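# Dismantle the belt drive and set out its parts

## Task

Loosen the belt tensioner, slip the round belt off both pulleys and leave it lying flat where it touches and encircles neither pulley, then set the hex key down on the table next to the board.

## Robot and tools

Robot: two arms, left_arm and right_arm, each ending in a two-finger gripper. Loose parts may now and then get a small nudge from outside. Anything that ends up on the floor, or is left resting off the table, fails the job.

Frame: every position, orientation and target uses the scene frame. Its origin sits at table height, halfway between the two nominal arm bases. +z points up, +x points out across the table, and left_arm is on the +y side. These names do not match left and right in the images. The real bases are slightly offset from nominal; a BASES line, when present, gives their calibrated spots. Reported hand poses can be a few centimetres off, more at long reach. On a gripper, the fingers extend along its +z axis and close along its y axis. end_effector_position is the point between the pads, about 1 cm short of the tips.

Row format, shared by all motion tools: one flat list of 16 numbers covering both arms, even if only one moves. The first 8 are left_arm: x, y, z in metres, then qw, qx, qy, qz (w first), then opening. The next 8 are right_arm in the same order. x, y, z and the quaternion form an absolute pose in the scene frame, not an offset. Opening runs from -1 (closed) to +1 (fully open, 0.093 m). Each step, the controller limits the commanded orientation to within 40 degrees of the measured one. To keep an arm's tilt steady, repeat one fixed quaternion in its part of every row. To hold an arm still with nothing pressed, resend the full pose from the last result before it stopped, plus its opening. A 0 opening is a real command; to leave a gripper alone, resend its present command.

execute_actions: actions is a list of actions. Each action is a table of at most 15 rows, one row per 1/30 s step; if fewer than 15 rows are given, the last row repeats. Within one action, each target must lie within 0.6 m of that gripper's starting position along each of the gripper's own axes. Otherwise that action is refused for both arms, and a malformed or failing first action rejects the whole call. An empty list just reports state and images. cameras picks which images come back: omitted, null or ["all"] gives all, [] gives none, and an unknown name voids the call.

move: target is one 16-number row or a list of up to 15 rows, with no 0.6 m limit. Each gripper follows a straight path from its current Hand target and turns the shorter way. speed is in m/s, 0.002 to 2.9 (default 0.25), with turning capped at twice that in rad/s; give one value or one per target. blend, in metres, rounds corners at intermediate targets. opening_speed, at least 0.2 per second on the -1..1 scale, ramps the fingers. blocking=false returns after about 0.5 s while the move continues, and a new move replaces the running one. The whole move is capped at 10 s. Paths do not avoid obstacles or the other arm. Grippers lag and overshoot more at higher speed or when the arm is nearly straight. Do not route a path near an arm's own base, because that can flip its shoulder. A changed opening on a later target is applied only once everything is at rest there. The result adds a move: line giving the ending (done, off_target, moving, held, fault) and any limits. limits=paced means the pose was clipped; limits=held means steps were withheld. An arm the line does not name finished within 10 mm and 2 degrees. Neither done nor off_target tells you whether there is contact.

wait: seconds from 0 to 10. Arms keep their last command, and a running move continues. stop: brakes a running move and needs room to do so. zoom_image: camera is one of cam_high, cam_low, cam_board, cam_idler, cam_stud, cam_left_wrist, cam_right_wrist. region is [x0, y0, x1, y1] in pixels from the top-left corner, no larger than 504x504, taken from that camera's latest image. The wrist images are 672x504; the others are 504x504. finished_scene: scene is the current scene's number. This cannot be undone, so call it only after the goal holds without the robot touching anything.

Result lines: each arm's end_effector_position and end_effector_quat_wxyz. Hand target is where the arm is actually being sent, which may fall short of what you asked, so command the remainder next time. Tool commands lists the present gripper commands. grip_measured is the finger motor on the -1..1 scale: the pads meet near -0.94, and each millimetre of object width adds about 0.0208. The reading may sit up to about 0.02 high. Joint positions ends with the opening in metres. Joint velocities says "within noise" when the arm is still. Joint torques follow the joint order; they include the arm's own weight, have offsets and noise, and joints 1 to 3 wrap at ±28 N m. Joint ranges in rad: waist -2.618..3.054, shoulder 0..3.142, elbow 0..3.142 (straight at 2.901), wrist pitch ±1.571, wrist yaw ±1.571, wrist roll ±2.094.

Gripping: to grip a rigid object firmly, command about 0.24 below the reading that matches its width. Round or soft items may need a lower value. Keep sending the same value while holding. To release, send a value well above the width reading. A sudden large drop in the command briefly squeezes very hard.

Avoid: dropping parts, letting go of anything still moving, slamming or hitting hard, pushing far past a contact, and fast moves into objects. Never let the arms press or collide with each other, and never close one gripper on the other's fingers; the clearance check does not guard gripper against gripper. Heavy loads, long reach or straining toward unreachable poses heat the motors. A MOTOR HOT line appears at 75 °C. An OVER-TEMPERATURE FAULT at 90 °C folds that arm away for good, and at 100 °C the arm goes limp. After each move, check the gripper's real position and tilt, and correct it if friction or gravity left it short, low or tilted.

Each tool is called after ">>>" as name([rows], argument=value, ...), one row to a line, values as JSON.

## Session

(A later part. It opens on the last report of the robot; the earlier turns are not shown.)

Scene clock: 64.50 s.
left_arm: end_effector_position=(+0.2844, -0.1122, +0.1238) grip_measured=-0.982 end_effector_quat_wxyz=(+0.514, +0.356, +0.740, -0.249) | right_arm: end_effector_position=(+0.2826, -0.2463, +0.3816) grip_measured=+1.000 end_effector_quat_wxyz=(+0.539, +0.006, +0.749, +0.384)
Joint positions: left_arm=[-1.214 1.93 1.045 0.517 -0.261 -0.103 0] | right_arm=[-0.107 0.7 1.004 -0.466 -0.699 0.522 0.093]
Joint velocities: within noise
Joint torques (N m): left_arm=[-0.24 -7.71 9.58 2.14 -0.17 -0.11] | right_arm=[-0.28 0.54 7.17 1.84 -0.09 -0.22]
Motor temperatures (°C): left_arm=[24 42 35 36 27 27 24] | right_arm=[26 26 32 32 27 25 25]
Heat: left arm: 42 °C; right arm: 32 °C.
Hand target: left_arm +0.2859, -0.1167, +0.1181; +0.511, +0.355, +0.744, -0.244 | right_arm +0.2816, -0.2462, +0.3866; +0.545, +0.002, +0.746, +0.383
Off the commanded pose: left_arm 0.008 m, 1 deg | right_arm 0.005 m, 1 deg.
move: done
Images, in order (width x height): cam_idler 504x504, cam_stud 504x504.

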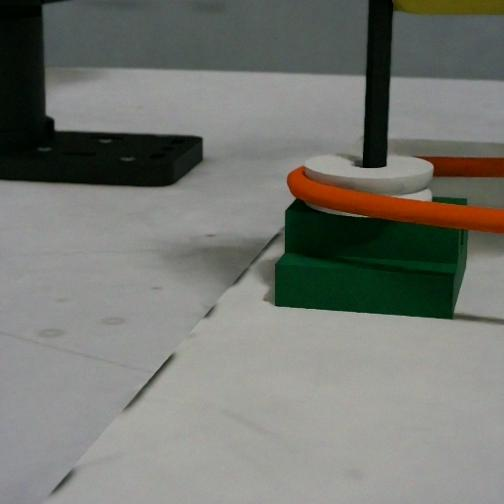

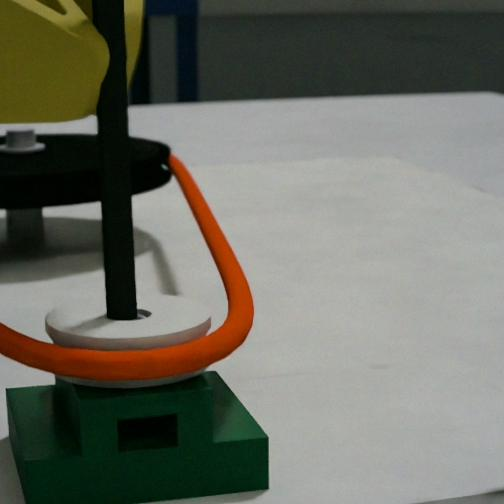

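>>> move([
  [0.2865,-0.1145,0.150,0.4905,0.4121,0.7137,-0.2832,-1,0.2817,-0.2462,0.3867,0.545,0.002,0.746,0.383,1],
], speed=0.12, cameras=["cam_idler","cam_stud","cam_board","cam_left_wrist"])

>>> zoom_image(camera="cam_stud", region=[80, 280, 180, 340])

>>> zoom_image(camera="cam_idler", region=[320, 130, 420, 190])

>>> zoom_image(camera="cam_board", region=[100, 140, 200, 200])

Scene clock: 66.20 s.
left_arm: end_effector_position=(+0.2847, -0.1130, +0.1239) grip_measured=-0.982 end_effector_quat_wxyz=(+0.477, +0.412, +0.726, -0.275) | right_arm: end_effector_position=(+0.2826, -0.2463, +0.3816) grip_measured=+1.000 end_effector_quat_wxyz=(+0.539, +0.006, +0.749, +0.384)
Joint positions: left_arm=[-1.157 1.909 1.066 0.437 -0.077 -0.039 0] | right_arm=[-0.107 0.7 1.004 -0.466 -0.699 0.522 0.093]
Joint velocities: within noise
Joint torques (N m): left_arm=[0.7 -13.7 9.5 1.99 0.14 0.11] | right_arm=[-0.21 0.59 7.05 1.84 -0.11 -0.25]
Motor temperatures (°C): left_arm=[24 43 35 36 27 27 24] | right_arm=[26 26 32 32 27 25 25]
Heat: left arm: 43 °C; right arm: 32 °C.
Hand target: left_arm +0.2865, -0.1143, +0.1497; +0.491, +0.412, +0.714, -0.283 | right_arm +0.2816, -0.2462, +0.3866; +0.545, +0.002, +0.746, +0.383
Off the commanded pose: left_arm 0.026 m, 2 deg | right_arm 0.005 m, 1 deg.
move: off_target (left_arm)
Images, in order (width x height): cam_board 504x504, cam_idler 504x504, cam_stud 504x504, cam_left_wrist 672x504.

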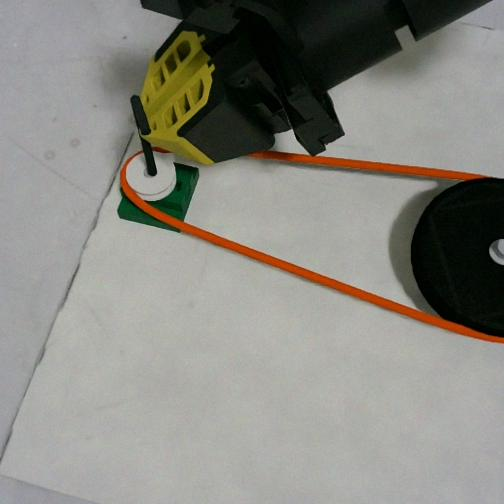

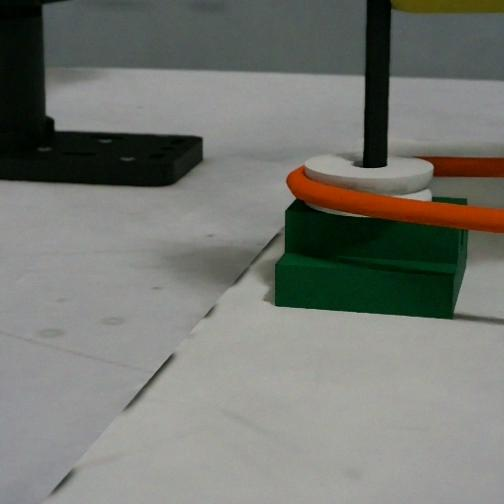

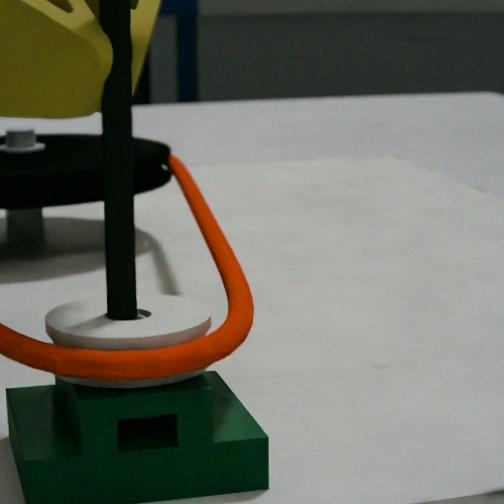

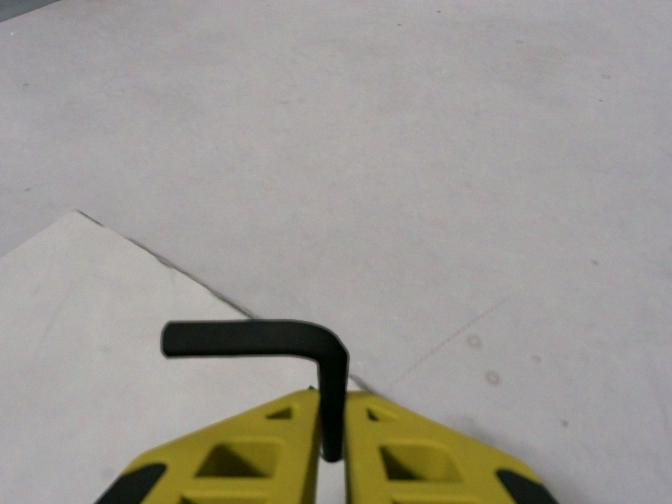

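Scaled by 5.040 from the camera's 504x504 image, which has a finer 720x720 frame.

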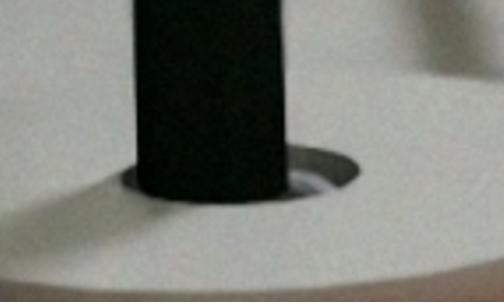

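Scaled by 5.040 from the camera's 504x504 image, which has a finer 720x720 frame.

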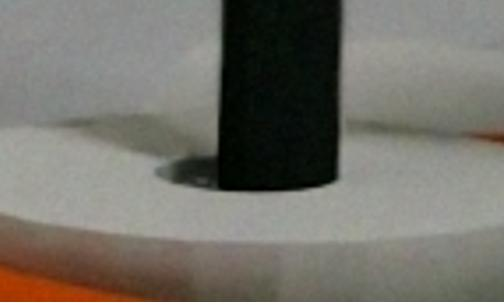

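Scaled by 5.040 from the camera's 504x504 image, which has a finer 720x720 frame.

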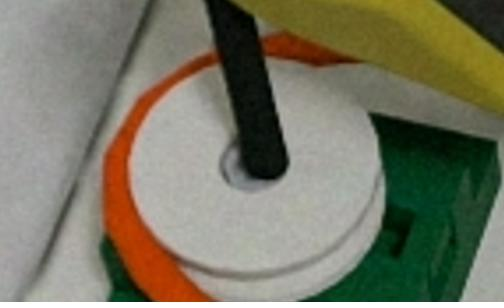

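>>> execute_actions([
  [[0.2865,-0.1145,0.160,0.4905,0.4121,0.7137,-0.2832,-1,0.2817,-0.2462,0.3867,0.545,0.002,0.746,0.383,1]],
], cameras=["cam_idler","cam_stud","cam_low"])

>>> zoom_image(camera="cam_low", region=[200, 200, 300, 280])

Scene clock: 67.27 s.
left_arm: end_effector_position=(+0.2826, -0.1094, +0.1255) grip_measured=-0.982 end_effector_quat_wxyz=(+0.465, +0.418, +0.733, -0.267) | right_arm: end_effector_position=(+0.2826, -0.2463, +0.3816) grip_measured=+1.000 end_effector_quat_wxyz=(+0.539, +0.006, +0.749, +0.384)
Joint positions: left_arm=[-1.157 1.886 1.077 0.369 -0.075 -0.038 0] | right_arm=[-0.107 0.7 1.004 -0.466 -0.699 0.522 0.093]
Joint velocities: within noise
Joint torques (N m): left_arm=[0.7 -13.56 10.24 2.28 0.11 0.12] | right_arm=[-0.27 0.47 7.09 1.85 -0.11 -0.22]
Motor temperatures (°C): left_arm=[24 43 35 36 27 27 24] | right_arm=[26 26 32 32 27 25 25]
Heat: left arm: 43 °C; right arm: 32 °C.
Hand target: left_arm +0.2862, -0.1137, +0.1598; +0.491, +0.412, +0.714, -0.283 | right_arm +0.2816, -0.2462, +0.3866; +0.545, +0.002, +0.746, +0.383
Off the commanded pose: left_arm 0.035 m, 4 deg | right_arm 0.005 m, 1 deg.
Images, in order (width x height): cam_low 504x504, cam_idler 504x504, cam_stud 504x504.

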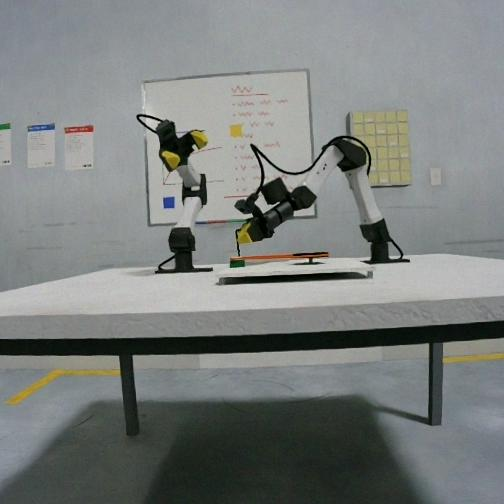

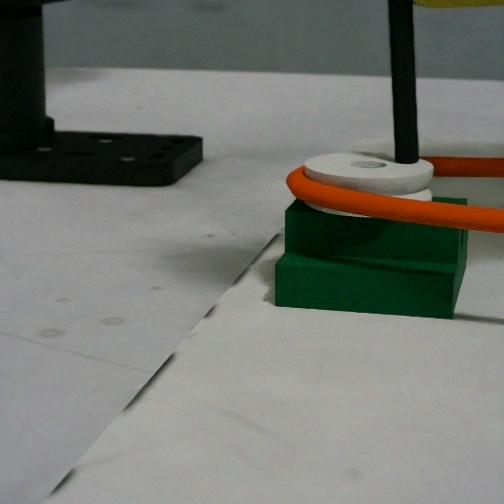

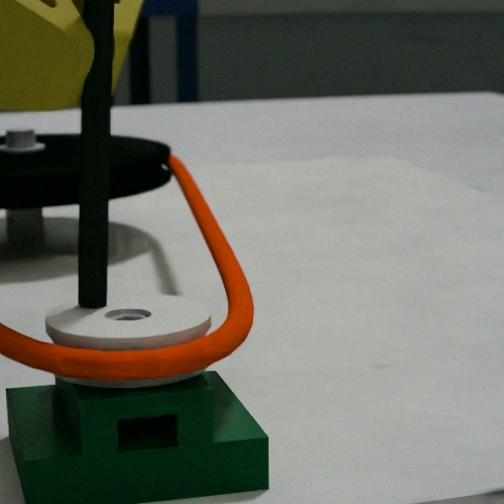

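Scaled by 5.040 from the camera's 504x504 image, which has a finer 720x720 frame.

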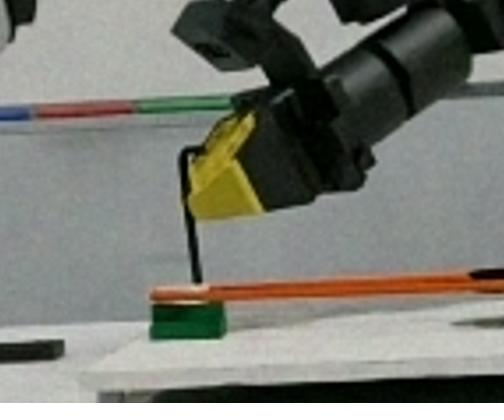

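>>> zoom_image(camera="cam_stud", region=[90, 290, 170, 340])

>>> zoom_image(camera="cam_idler", region=[330, 140, 410, 190])

>>> execute_actions(actions=[], cameras=["cam_board", "cam_left_wrist"])

>>> zoom_image(camera="cam_board", region=[120, 150, 180, 195])

Scaled by 6.300 from the camera's 504x504 image, which has a finer 720x720 frame.

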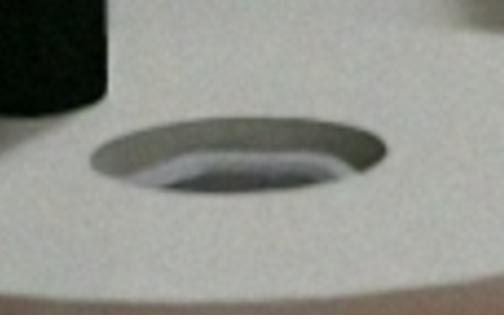

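Scaled by 6.300 from the camera's 504x504 image, which has a finer 720x720 frame.

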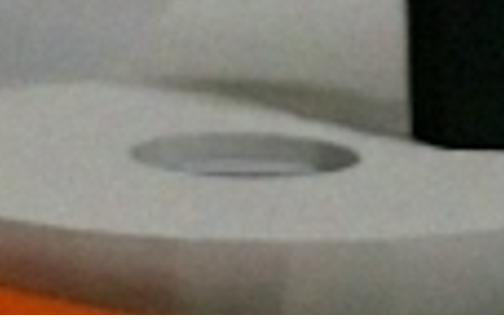

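Scene clock: 67.50 s.
left_arm: end_effector_position=(+0.2826, -0.1094, +0.1255) grip_measured=-0.982 end_effector_quat_wxyz=(+0.465, +0.418, +0.733, -0.267) | right_arm: end_effector_position=(+0.2826, -0.2463, +0.3816) grip_measured=+1.000 end_effector_quat_wxyz=(+0.539, +0.006, +0.749, +0.384)
Joint positions: left_arm=[-1.157 1.886 1.077 0.369 -0.075 -0.038 0] | right_arm=[-0.107 0.7 1.004 -0.466 -0.699 0.522 0.093]
Joint velocities: within noise
Joint torques (N m): left_arm=[0.72 -13.55 10.25 2.27 0.11 0.12] | right_arm=[-0.27 0.49 7.19 1.85 -0.08 -0.21]
Motor temperatures (°C): left_arm=[24 43 35 36 27 27 24] | right_arm=[26 26 32 32 27 25 25]
Heat: left arm: 43 °C; right arm: 32 °C.
Hand target: left_arm +0.2862, -0.1137, +0.1598; +0.491, +0.412, +0.714, -0.283 | right_arm +0.2816, -0.2462, +0.3866; +0.545, +0.002, +0.746, +0.383
Tool commands: left_gripper/opening=-1.0 right_gripper/opening=+1.0
Off the commanded pose: left_arm 0.035 m, 4 deg | right_arm 0.005 m, 1 deg.
Images, in order (width x height): cam_board 504x504, cam_left_wrist 672x504.

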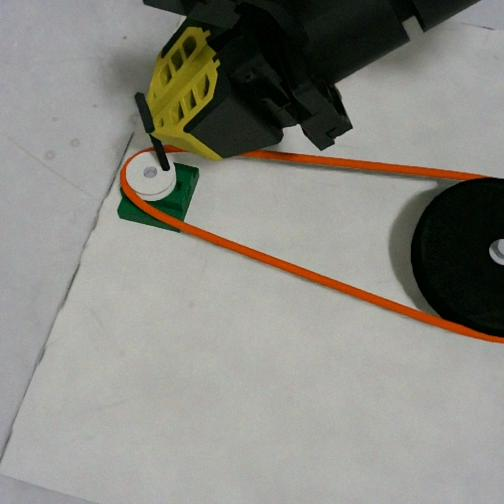

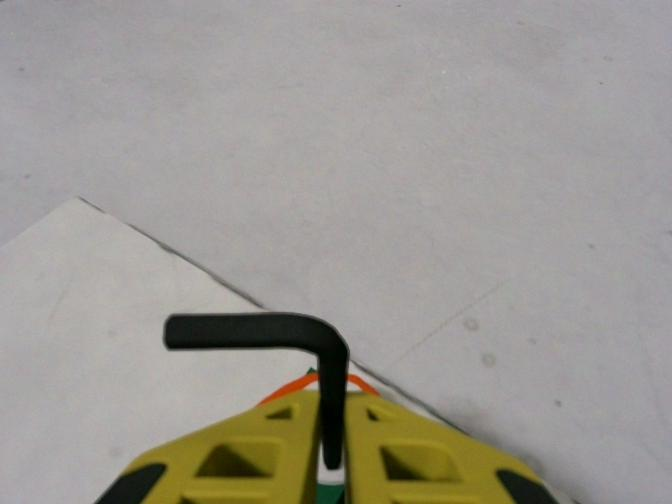

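Scaled by 8.400 from the camera's 504x504 image, which has a finer 720x720 frame.

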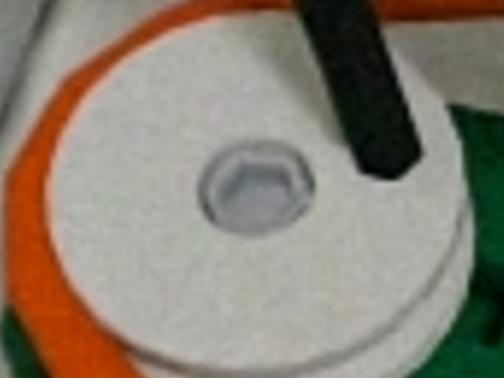

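>>> zoom_image(camera="cam_board", region=[138, 160, 164, 184])

>>> execute_actions(actions=[], cameras=["cam_stud", "cam_idler"])

>>> zoom_image(camera="cam_stud", region=[100, 300, 156, 330])

>>> zoom_image(camera="cam_idler", region=[345, 150, 395, 176])

Scaled by 19.385 from the camera's 504x504 image, which has a finer 720x720 frame.

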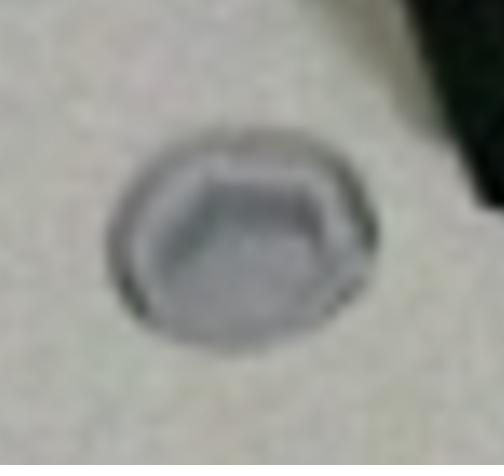

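Scene clock: 68.30 s.
left_arm: end_effector_position=(+0.2826, -0.1094, +0.1255) grip_measured=-0.982 end_effector_quat_wxyz=(+0.465, +0.418, +0.733, -0.267) | right_arm: end_effector_position=(+0.2826, -0.2463, +0.3816) grip_measured=+1.000 end_effector_quat_wxyz=(+0.539, +0.006, +0.749, +0.384)
Joint positions: left_arm=[-1.157 1.886 1.077 0.369 -0.075 -0.038 0] | right_arm=[-0.107 0.7 1.004 -0.466 -0.699 0.522 0.093]
Joint velocities: within noise
Joint torques (N m): left_arm=[0.73 -13.5 10.24 2.27 0.12 0.12] | right_arm=[-0.16 0.57 7.01 1.83 -0.09 -0.2]
Motor temperatures (°C): left_arm=[24 43 35 36 27 27 24] | right_arm=[26 26 32 32 27 25 25]
Heat: left arm: 43 °C; right arm: 32 °C.
Hand target: left_arm +0.2862, -0.1137, +0.1598; +0.491, +0.412, +0.714, -0.283 | right_arm +0.2816, -0.2462, +0.3866; +0.545, +0.002, +0.746, +0.383
Tool commands: left_gripper/opening=-1.0 right_gripper/opening=+1.0
Off the commanded pose: left_arm 0.035 m, 4 deg | right_arm 0.005 m, 1 deg.
Images, in order (width x height): cam_idler 504x504, cam_stud 504x504.

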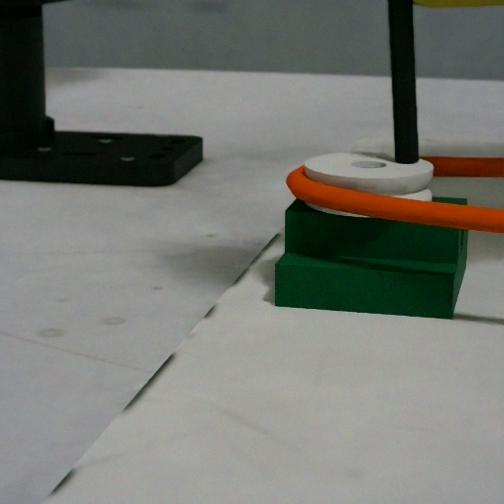

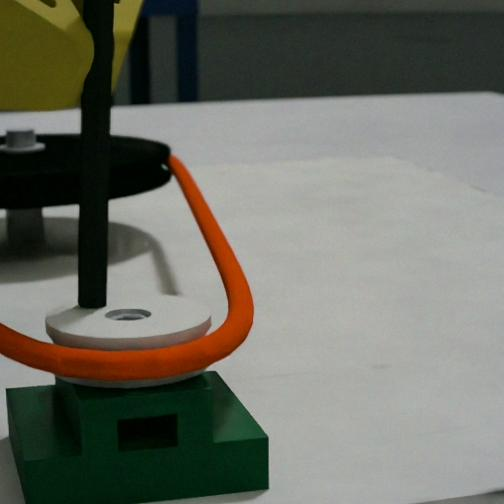

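Scaled by 9.000 from the camera's 504x504 image, which has a finer 720x720 frame.

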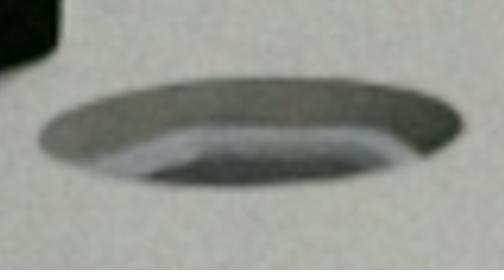

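Scaled by 10.080 from the camera's 504x504 image, which has a finer 720x720 frame.

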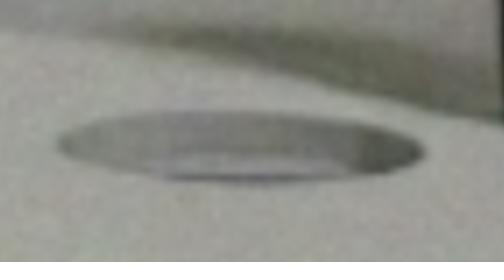

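>>> move([
  [0.290,-0.115,0.150,0.4005,0.5827,0.5827,-0.4005,-1,0.2817,-0.2462,0.3867,0.545,0.002,0.746,0.383,1],
  [0.290,-0.115,0.131,0.4005,0.5827,0.5827,-0.4005,-1,0.2817,-0.2462,0.3867,0.545,0.002,0.746,0.383,1],
], speed=0.12, cameras=["cam_idler","cam_stud","cam_low"])

>>> zoom_image(camera="cam_low", region=[200, 200, 300, 280])

Scene clock: 72.90 s.
left_arm: end_effector_position=(+0.2859, -0.1127, +0.1336) grip_measured=-0.982 end_effector_quat_wxyz=(+0.392, +0.580, +0.591, -0.402) | right_arm: end_effector_position=(+0.2826, -0.2463, +0.3816) grip_measured=+1.000 end_effector_quat_wxyz=(+0.539, +0.006, +0.749, +0.384)
Joint positions: left_arm=[-0.952 1.967 1.196 0.306 0.604 0.255 0] | right_arm=[-0.107 0.7 1.004 -0.466 -0.699 0.522 0.093]
Joint velocities: within noise
Joint torques (N m): left_arm=[0.62 -8.9 7.86 2.37 0.33 0.14] | right_arm=[-0.13 0.58 7.01 1.84 -0.12 -0.26]
Motor temperatures (°C): left_arm=[24 44 36 37 27 27 24] | right_arm=[26 26 32 32 27 25 25]
Heat: left arm: 44 °C; right arm: 32 °C.
Hand target: left_arm +0.2898, -0.1149, +0.1311; +0.400, +0.583, +0.583, -0.400 | right_arm +0.2816, -0.2462, +0.3866; +0.545, +0.002, +0.746, +0.383
Off the commanded pose: left_arm 0.005 m, 1 deg | right_arm 0.005 m, 1 deg.
move: done
Images, in order (width x height): cam_low 504x504, cam_idler 504x504, cam_stud 504x504.

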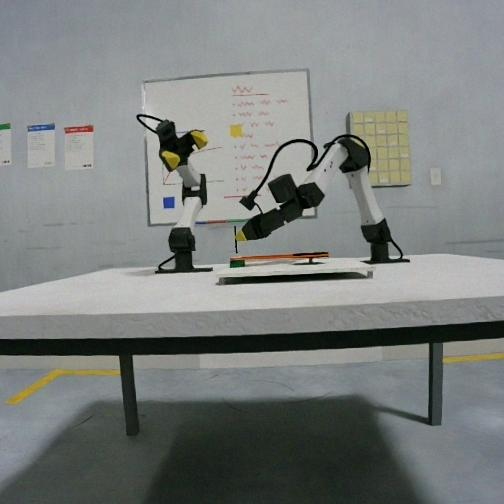

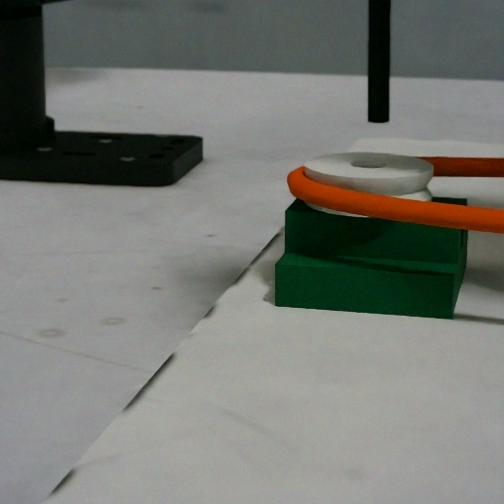

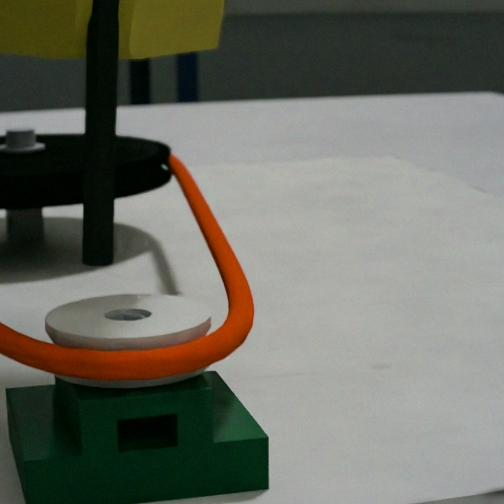

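Scaled by 5.040 from the camera's 504x504 image, which has a finer 720x720 frame.

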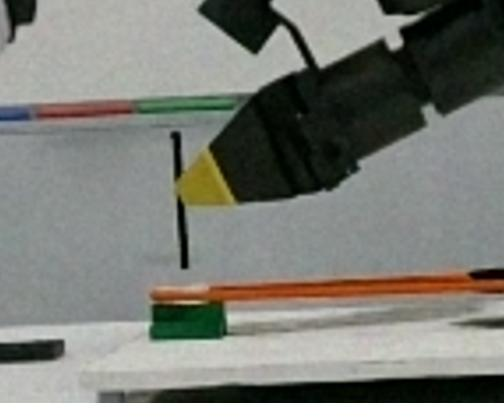

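>>> move([
  [0.2905,-0.115,0.130,0.4353,0.5931,0.5573,-0.3851,-1,0.2817,-0.2462,0.3867,0.545,0.002,0.746,0.383,1],
], speed=0.12, cameras=["cam_idler","cam_stud","cam_low"])

>>> zoom_image(camera="cam_low", region=[200, 200, 300, 280])

Scene clock: 74.93 s.
left_arm: end_effector_position=(+0.2888, -0.1152, +0.1422) grip_measured=-0.982 end_effector_quat_wxyz=(+0.433, +0.590, +0.556, -0.393) | right_arm: end_effector_position=(+0.2826, -0.2463, +0.3816) grip_measured=+1.000 end_effector_quat_wxyz=(+0.539, +0.006, +0.749, +0.384)
Joint positions: left_arm=[-0.952 1.967 1.17 0.406 0.597 0.307 0] | right_arm=[-0.107 0.7 1.004 -0.466 -0.699 0.522 0.093]
Joint velocities: within noise
Joint torques (N m): left_arm=[0.12 -8.68 5.97 2.42 0.08 0.11] | right_arm=[-0.21 0.53 7.23 1.85 -0.1 -0.22]
Motor temperatures (°C): left_arm=[24 44 36 37 27 27 24] | right_arm=[26 26 32 33 27 25 25]
Heat: left arm: 44 °C; right arm: 33 °C.
Hand target: left_arm +0.2903, -0.1148, +0.1302; +0.435, +0.593, +0.557, -0.385 | right_arm +0.2816, -0.2462, +0.3866; +0.545, +0.002, +0.746, +0.383
Off the commanded pose: left_arm 0.012 m, 1 deg | right_arm 0.005 m, 1 deg.
move: off_target (left_arm)
Images, in order (width x height): cam_low 504x504, cam_idler 504x504, cam_stud 504x504.

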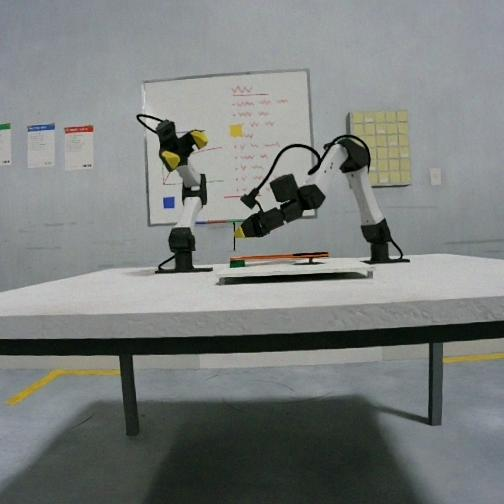

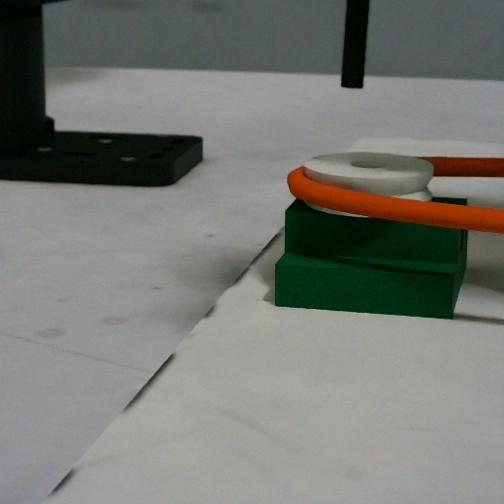

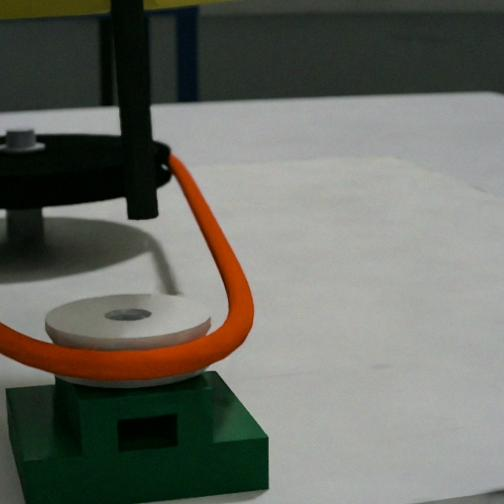

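Scaled by 5.040 from the camera's 504x504 image, which has a finer 720x720 frame.

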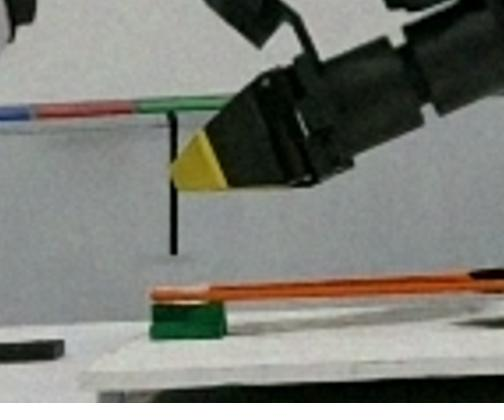

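>>> move([
  [0.2868,-0.1108,0.120,0.4353,0.5931,0.5573,-0.3851,-1,0.2817,-0.2462,0.3867,0.545,0.002,0.746,0.383,1],
], speed=0.12, cameras=["cam_idler","cam_stud"])

>>> zoom_image(camera="cam_stud", region=[30, 220, 230, 380])

>>> zoom_image(camera="cam_idler", region=[270, 80, 470, 240])

Scene clock: 76.33 s.
left_arm: end_effector_position=(+0.2856, -0.1108, +0.1341) grip_measured=-0.982 end_effector_quat_wxyz=(+0.435, +0.590, +0.555, -0.393) | right_arm: end_effector_position=(+0.2826, -0.2463, +0.3816) grip_measured=+1.000 end_effector_quat_wxyz=(+0.539, +0.006, +0.749, +0.384)
Joint positions: left_arm=[-0.952 1.967 1.127 0.453 0.597 0.308 0] | right_arm=[-0.107 0.7 1.004 -0.466 -0.699 0.522 0.093]
Joint velocities: within noise
Joint torques (N m): left_arm=[-0.02 -8.16 5.93 2.4 0.09 0.12] | right_arm=[-0.23 0.51 7.16 1.84 -0.11 -0.25]
Motor temperatures (°C): left_arm=[24 44 36 37 27 27 24] | right_arm=[26 26 32 33 27 25 25]
Heat: left arm: 44 °C; right arm: 33 °C.
Hand target: left_arm +0.2865, -0.1105, +0.1202; +0.435, +0.593, +0.557, -0.385 | right_arm +0.2816, -0.2462, +0.3866; +0.545, +0.002, +0.746, +0.383
Off the commanded pose: left_arm 0.014 m, 1 deg | right_arm 0.005 m, 1 deg.
move: off_target (left_arm)
Images, in order (width x height): cam_idler 504x504, cam_stud 504x504.

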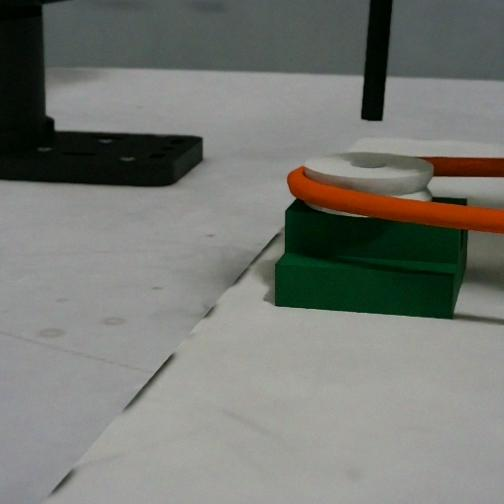

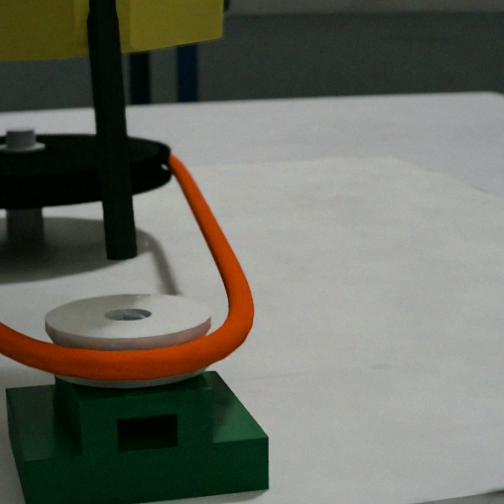

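Scaled by 2.520 from the camera's 504x504 image, which has a finer 720x720 frame.

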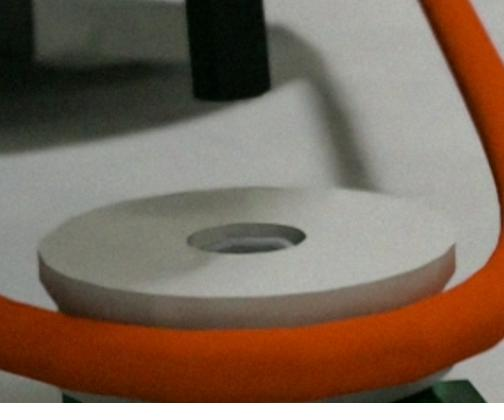

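Scaled by 2.520 from the camera's 504x504 image, which has a finer 720x720 frame.

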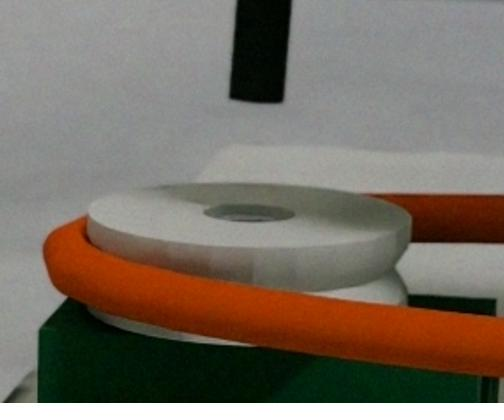

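>>> move([
  [0.2868,-0.1110,0.113,0.4353,0.5931,0.5573,-0.3851,-1,0.2817,-0.2462,0.3867,0.545,0.002,0.746,0.383,1],
], speed=0.12, cameras=["cam_idler","cam_stud"])

>>> zoom_image(camera="cam_stud", region=[30, 220, 230, 380])

>>> zoom_image(camera="cam_idler", region=[270, 80, 470, 240])

Scene clock: 77.57 s.
left_arm: end_effector_position=(+0.2858, -0.1110, +0.1249) grip_measured=-0.982 end_effector_quat_wxyz=(+0.434, +0.590, +0.556, -0.393) | right_arm: end_effector_position=(+0.2826, -0.2463, +0.3816) grip_measured=+1.000 end_effector_quat_wxyz=(+0.539, +0.006, +0.749, +0.384)
Joint positions: left_arm=[-0.952 1.988 1.118 0.479 0.596 0.308 0] | right_arm=[-0.107 0.7 1.004 -0.466 -0.699 0.522 0.093]
Joint velocities: within noise
Joint torques (N m): left_arm=[-0.02 -8.57 5.94 2.42 0.1 0.13] | right_arm=[-0.12 0.55 7.13 1.86 -0.13 -0.21]
Motor temperatures (°C): left_arm=[24 44 36 37 27 27 24] | right_arm=[26 26 32 33 27 25 25]
Heat: left arm: 44 °C; right arm: 33 °C.
Hand target: left_arm +0.2865, -0.1108, +0.1132; +0.435, +0.593, +0.557, -0.385 | right_arm +0.2816, -0.2462, +0.3866; +0.545, +0.002, +0.746, +0.383
Off the commanded pose: left_arm 0.012 m, 1 deg | right_arm 0.005 m, 1 deg.
move: off_target (left_arm)
Images, in order (width x height): cam_idler 504x504, cam_stud 504x504.

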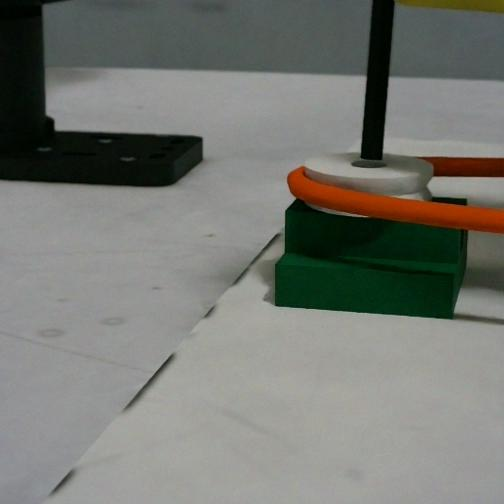

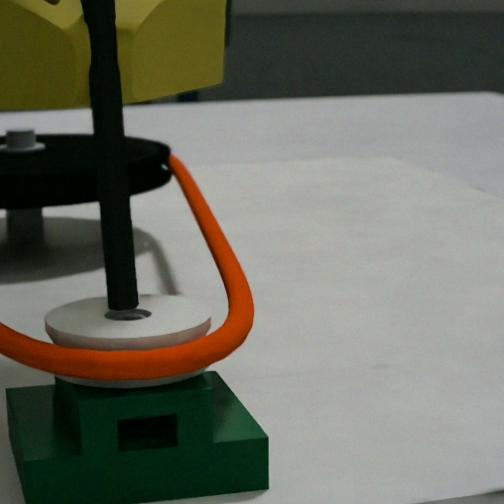

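Scaled by 2.520 from the camera's 504x504 image, which has a finer 720x720 frame.

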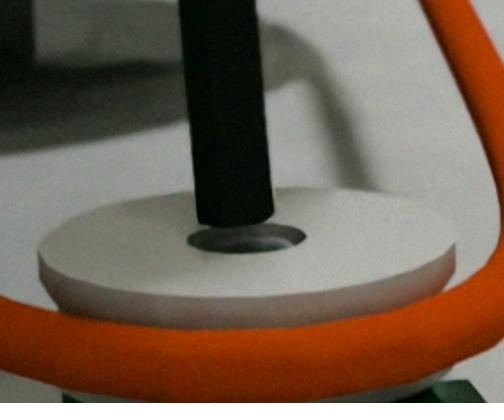

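Scaled by 2.520 from the camera's 504x504 image, which has a finer 720x720 frame.

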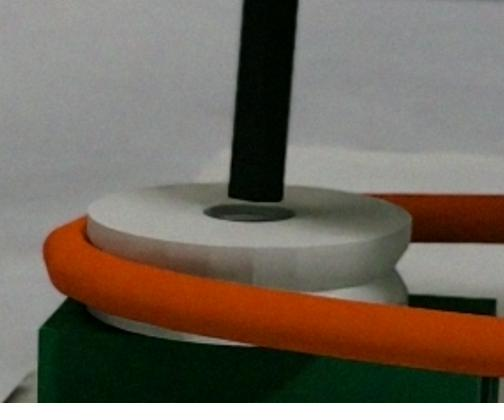

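>>> move([
  [0.2884,-0.1124,0.108,0.4353,0.5931,0.5573,-0.3851,-1,0.2817,-0.2462,0.3867,0.545,0.002,0.746,0.383,1],
], speed=0.12, cameras=["cam_idler","cam_stud"])

>>> zoom_image(camera="cam_stud", region=[30, 220, 230, 380])

>>> zoom_image(camera="cam_idler", region=[270, 80, 470, 240])

Scene clock: 78.57 s.
left_arm: end_effector_position=(+0.2870, -0.1125, +0.1224) grip_measured=-0.982 end_effector_quat_wxyz=(+0.437, +0.590, +0.553, -0.393) | right_arm: end_effector_position=(+0.2826, -0.2463, +0.3816) grip_measured=+1.000 end_effector_quat_wxyz=(+0.539, +0.006, +0.749, +0.384)
Joint positions: left_arm=[-0.952 2.002 1.118 0.502 0.596 0.308 0] | right_arm=[-0.107 0.7 1.004 -0.466 -0.699 0.522 0.093]
Joint velocities: within noise
Joint torques (N m): left_arm=[0.08 -8.2 6.16 2.31 0.11 0.12] | right_arm=[-0.21 0.69 7.08 1.86 -0.1 -0.21]
Motor temperatures (°C): left_arm=[24 44 36 37 27 27 24] | right_arm=[26 26 32 33 27 25 25]
Heat: left arm: 44 °C; right arm: 33 °C.
Hand target: left_arm +0.2881, -0.1121, +0.1082; +0.435, +0.593, +0.557, -0.385 | right_arm +0.2816, -0.2462, +0.3866; +0.545, +0.002, +0.746, +0.383
Off the commanded pose: left_arm 0.014 m, 1 deg | right_arm 0.005 m, 1 deg.
move: off_target (left_arm)
Images, in order (width x height): cam_idler 504x504, cam_stud 504x504.

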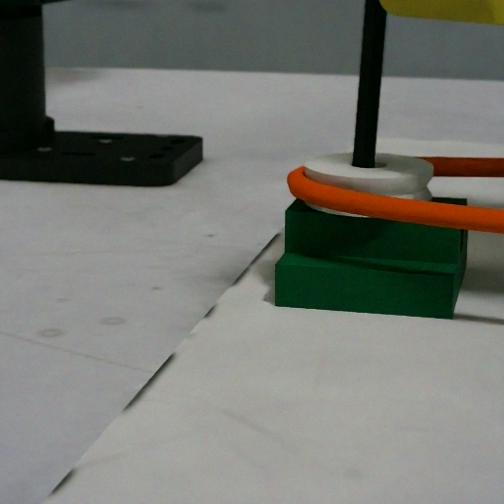

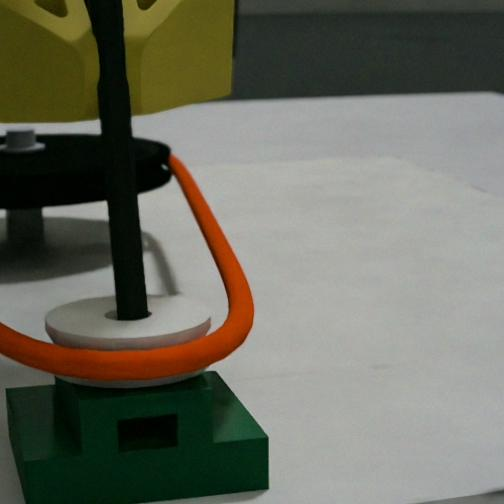

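Scaled by 2.520 from the camera's 504x504 image, which has a finer 720x720 frame.

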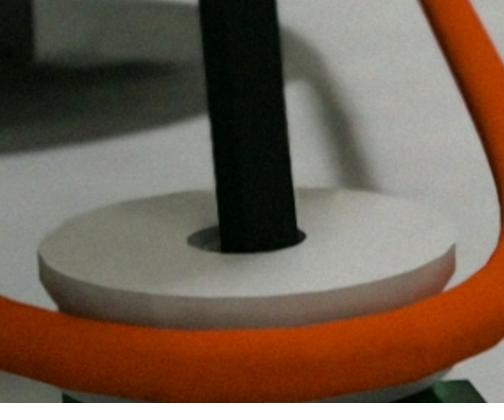

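Scaled by 2.520 from the camera's 504x504 image, which has a finer 720x720 frame.

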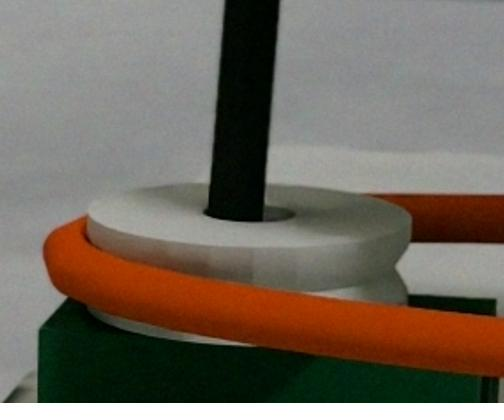

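>>> move([
  [0.287,-0.1095,0.110,0.4353,0.5931,0.5573,-0.3851,-1,0.2817,-0.2462,0.3867,0.545,0.002,0.746,0.383,1],
], speed=0.12, cameras=["cam_idler","cam_stud"])

>>> zoom_image(camera="cam_stud", region=[30, 220, 230, 380])

>>> zoom_image(camera="cam_idler", region=[270, 80, 470, 240])

Scene clock: 79.50 s.
left_arm: end_effector_position=(+0.2868, -0.1123, +0.1222) grip_measured=-0.982 end_effector_quat_wxyz=(+0.439, +0.590, +0.552, -0.393) | right_arm: end_effector_position=(+0.2826, -0.2463, +0.3816) grip_measured=+1.000 end_effector_quat_wxyz=(+0.539, +0.006, +0.749, +0.384)
Joint positions: left_arm=[-0.952 2.002 1.114 0.509 0.596 0.308 0] | right_arm=[-0.107 0.7 1.004 -0.466 -0.699 0.522 0.093]
Joint velocities: within noise
Joint torques (N m): left_arm=[0.24 -9.39 5.45 2.22 0.11 0.12] | right_arm=[-0.21 0.53 7.15 1.84 -0.08 -0.23]
Motor temperatures (°C): left_arm=[24 44 36 37 27 27 24] | right_arm=[26 26 32 33 27 25 25]
Heat: left arm: 44 °C; right arm: 33 °C.
Hand target: left_arm +0.2868, -0.1095, +0.1103; +0.435, +0.593, +0.557, -0.385 | right_arm +0.2816, -0.2462, +0.3866; +0.545, +0.002, +0.746, +0.383
Off the commanded pose: left_arm 0.013 m, 1 deg | right_arm 0.005 m, 1 deg.
move: off_target (left_arm)
Images, in order (width x height): cam_idler 504x504, cam_stud 504x504.

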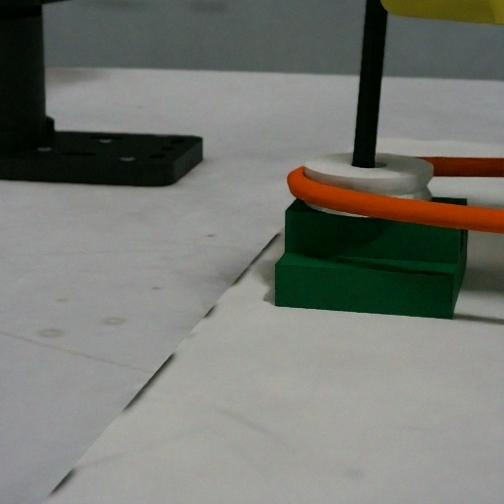

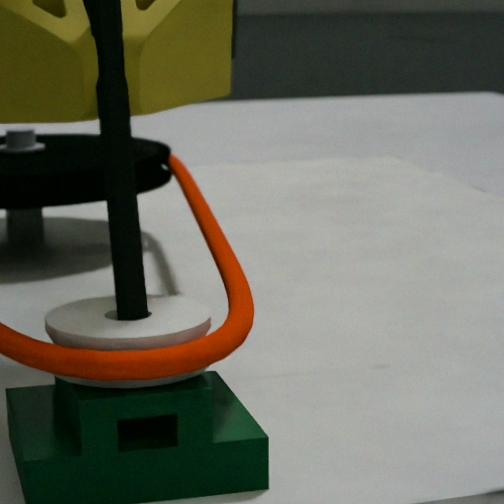

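Scaled by 2.520 from the camera's 504x504 image, which has a finer 720x720 frame.

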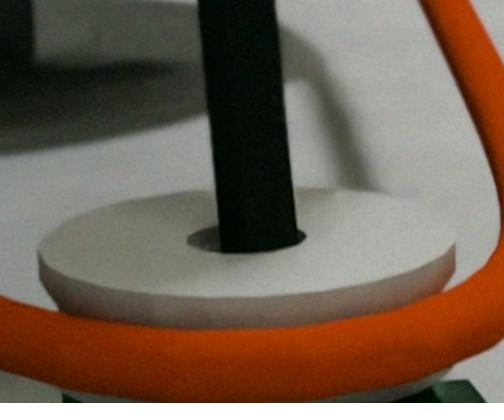

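Scaled by 2.520 from the camera's 504x504 image, which has a finer 720x720 frame.

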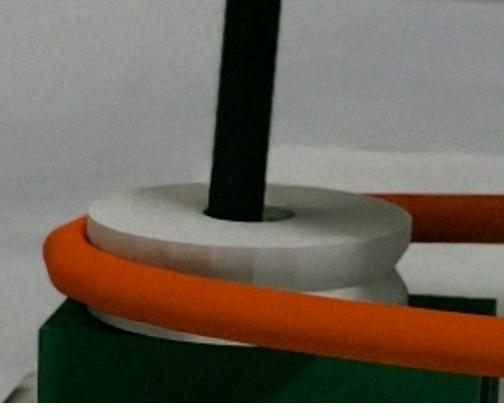

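>>> move([
  [0.2855,-0.108,0.117,0.4353,0.5931,0.5573,-0.3851,-1,0.2817,-0.2462,0.3867,0.545,0.002,0.746,0.383,1],
  [0.2855,-0.1095,0.112,0.4353,0.5931,0.5573,-0.3851,-1,0.2817,-0.2462,0.3867,0.545,0.002,0.746,0.383,1],
], speed=0.12, cameras=["cam_idler","cam_stud"])

>>> zoom_image(camera="cam_stud", region=[30, 220, 230, 380])

>>> zoom_image(camera="cam_idler", region=[270, 80, 470, 240])

Scene clock: 80.43 s.
left_arm: end_effector_position=(+0.2867, -0.1122, +0.1221) grip_measured=-0.982 end_effector_quat_wxyz=(+0.439, +0.590, +0.552, -0.393) | right_arm: end_effector_position=(+0.2826, -0.2463, +0.3816) grip_measured=+1.000 end_effector_quat_wxyz=(+0.539, +0.006, +0.749, +0.384)
Joint positions: left_arm=[-0.952 2.002 1.113 0.509 0.596 0.308 0] | right_arm=[-0.107 0.7 1.004 -0.466 -0.699 0.522 0.093]
Joint velocities: within noise
Joint torques (N m): left_arm=[-0.05 -10.04 5.33 2.16 0.09 0.11] | right_arm=[-0.16 0.51 7.12 1.87 -0.08 -0.26]
Motor temperatures (°C): left_arm=[24 45 36 37 27 27 24] | right_arm=[26 26 32 33 27 25 25]
Heat: left arm: 45 °C; right arm: 33 °C.
Hand target: left_arm +0.2854, -0.1095, +0.1122; +0.435, +0.593, +0.557, -0.385 | right_arm +0.2816, -0.2462, +0.3866; +0.545, +0.002, +0.746, +0.383
Off the commanded pose: left_arm 0.011 m, 1 deg | right_arm 0.005 m, 1 deg.
move: off_target (left_arm)
Images, in order (width x height): cam_idler 504x504, cam_stud 504x504.

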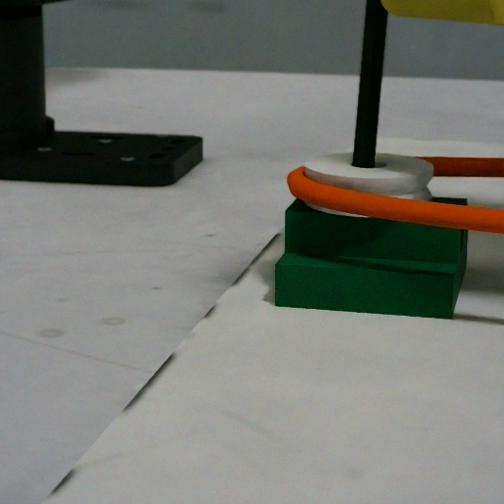

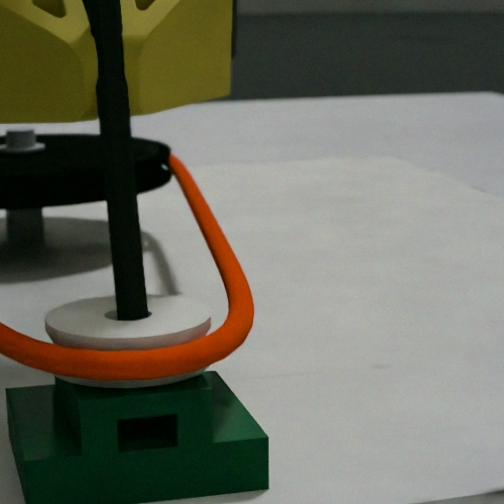

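Scaled by 2.520 from the camera's 504x504 image, which has a finer 720x720 frame.

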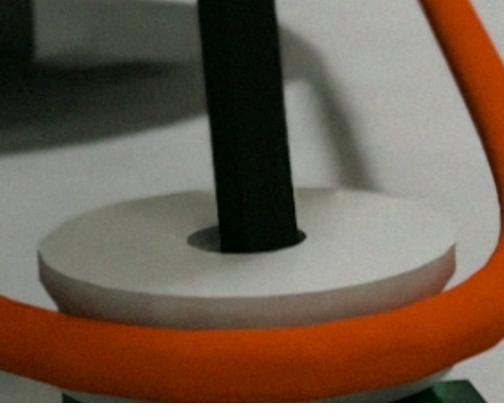

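Scaled by 2.520 from the camera's 504x504 image, which has a finer 720x720 frame.

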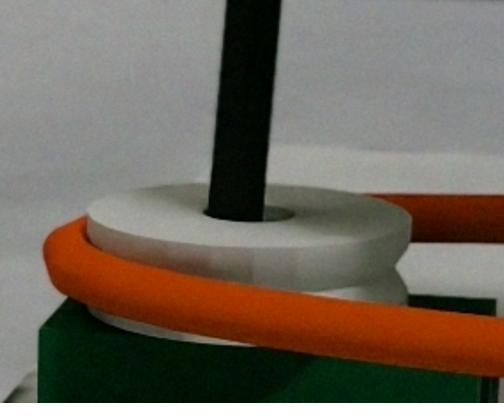

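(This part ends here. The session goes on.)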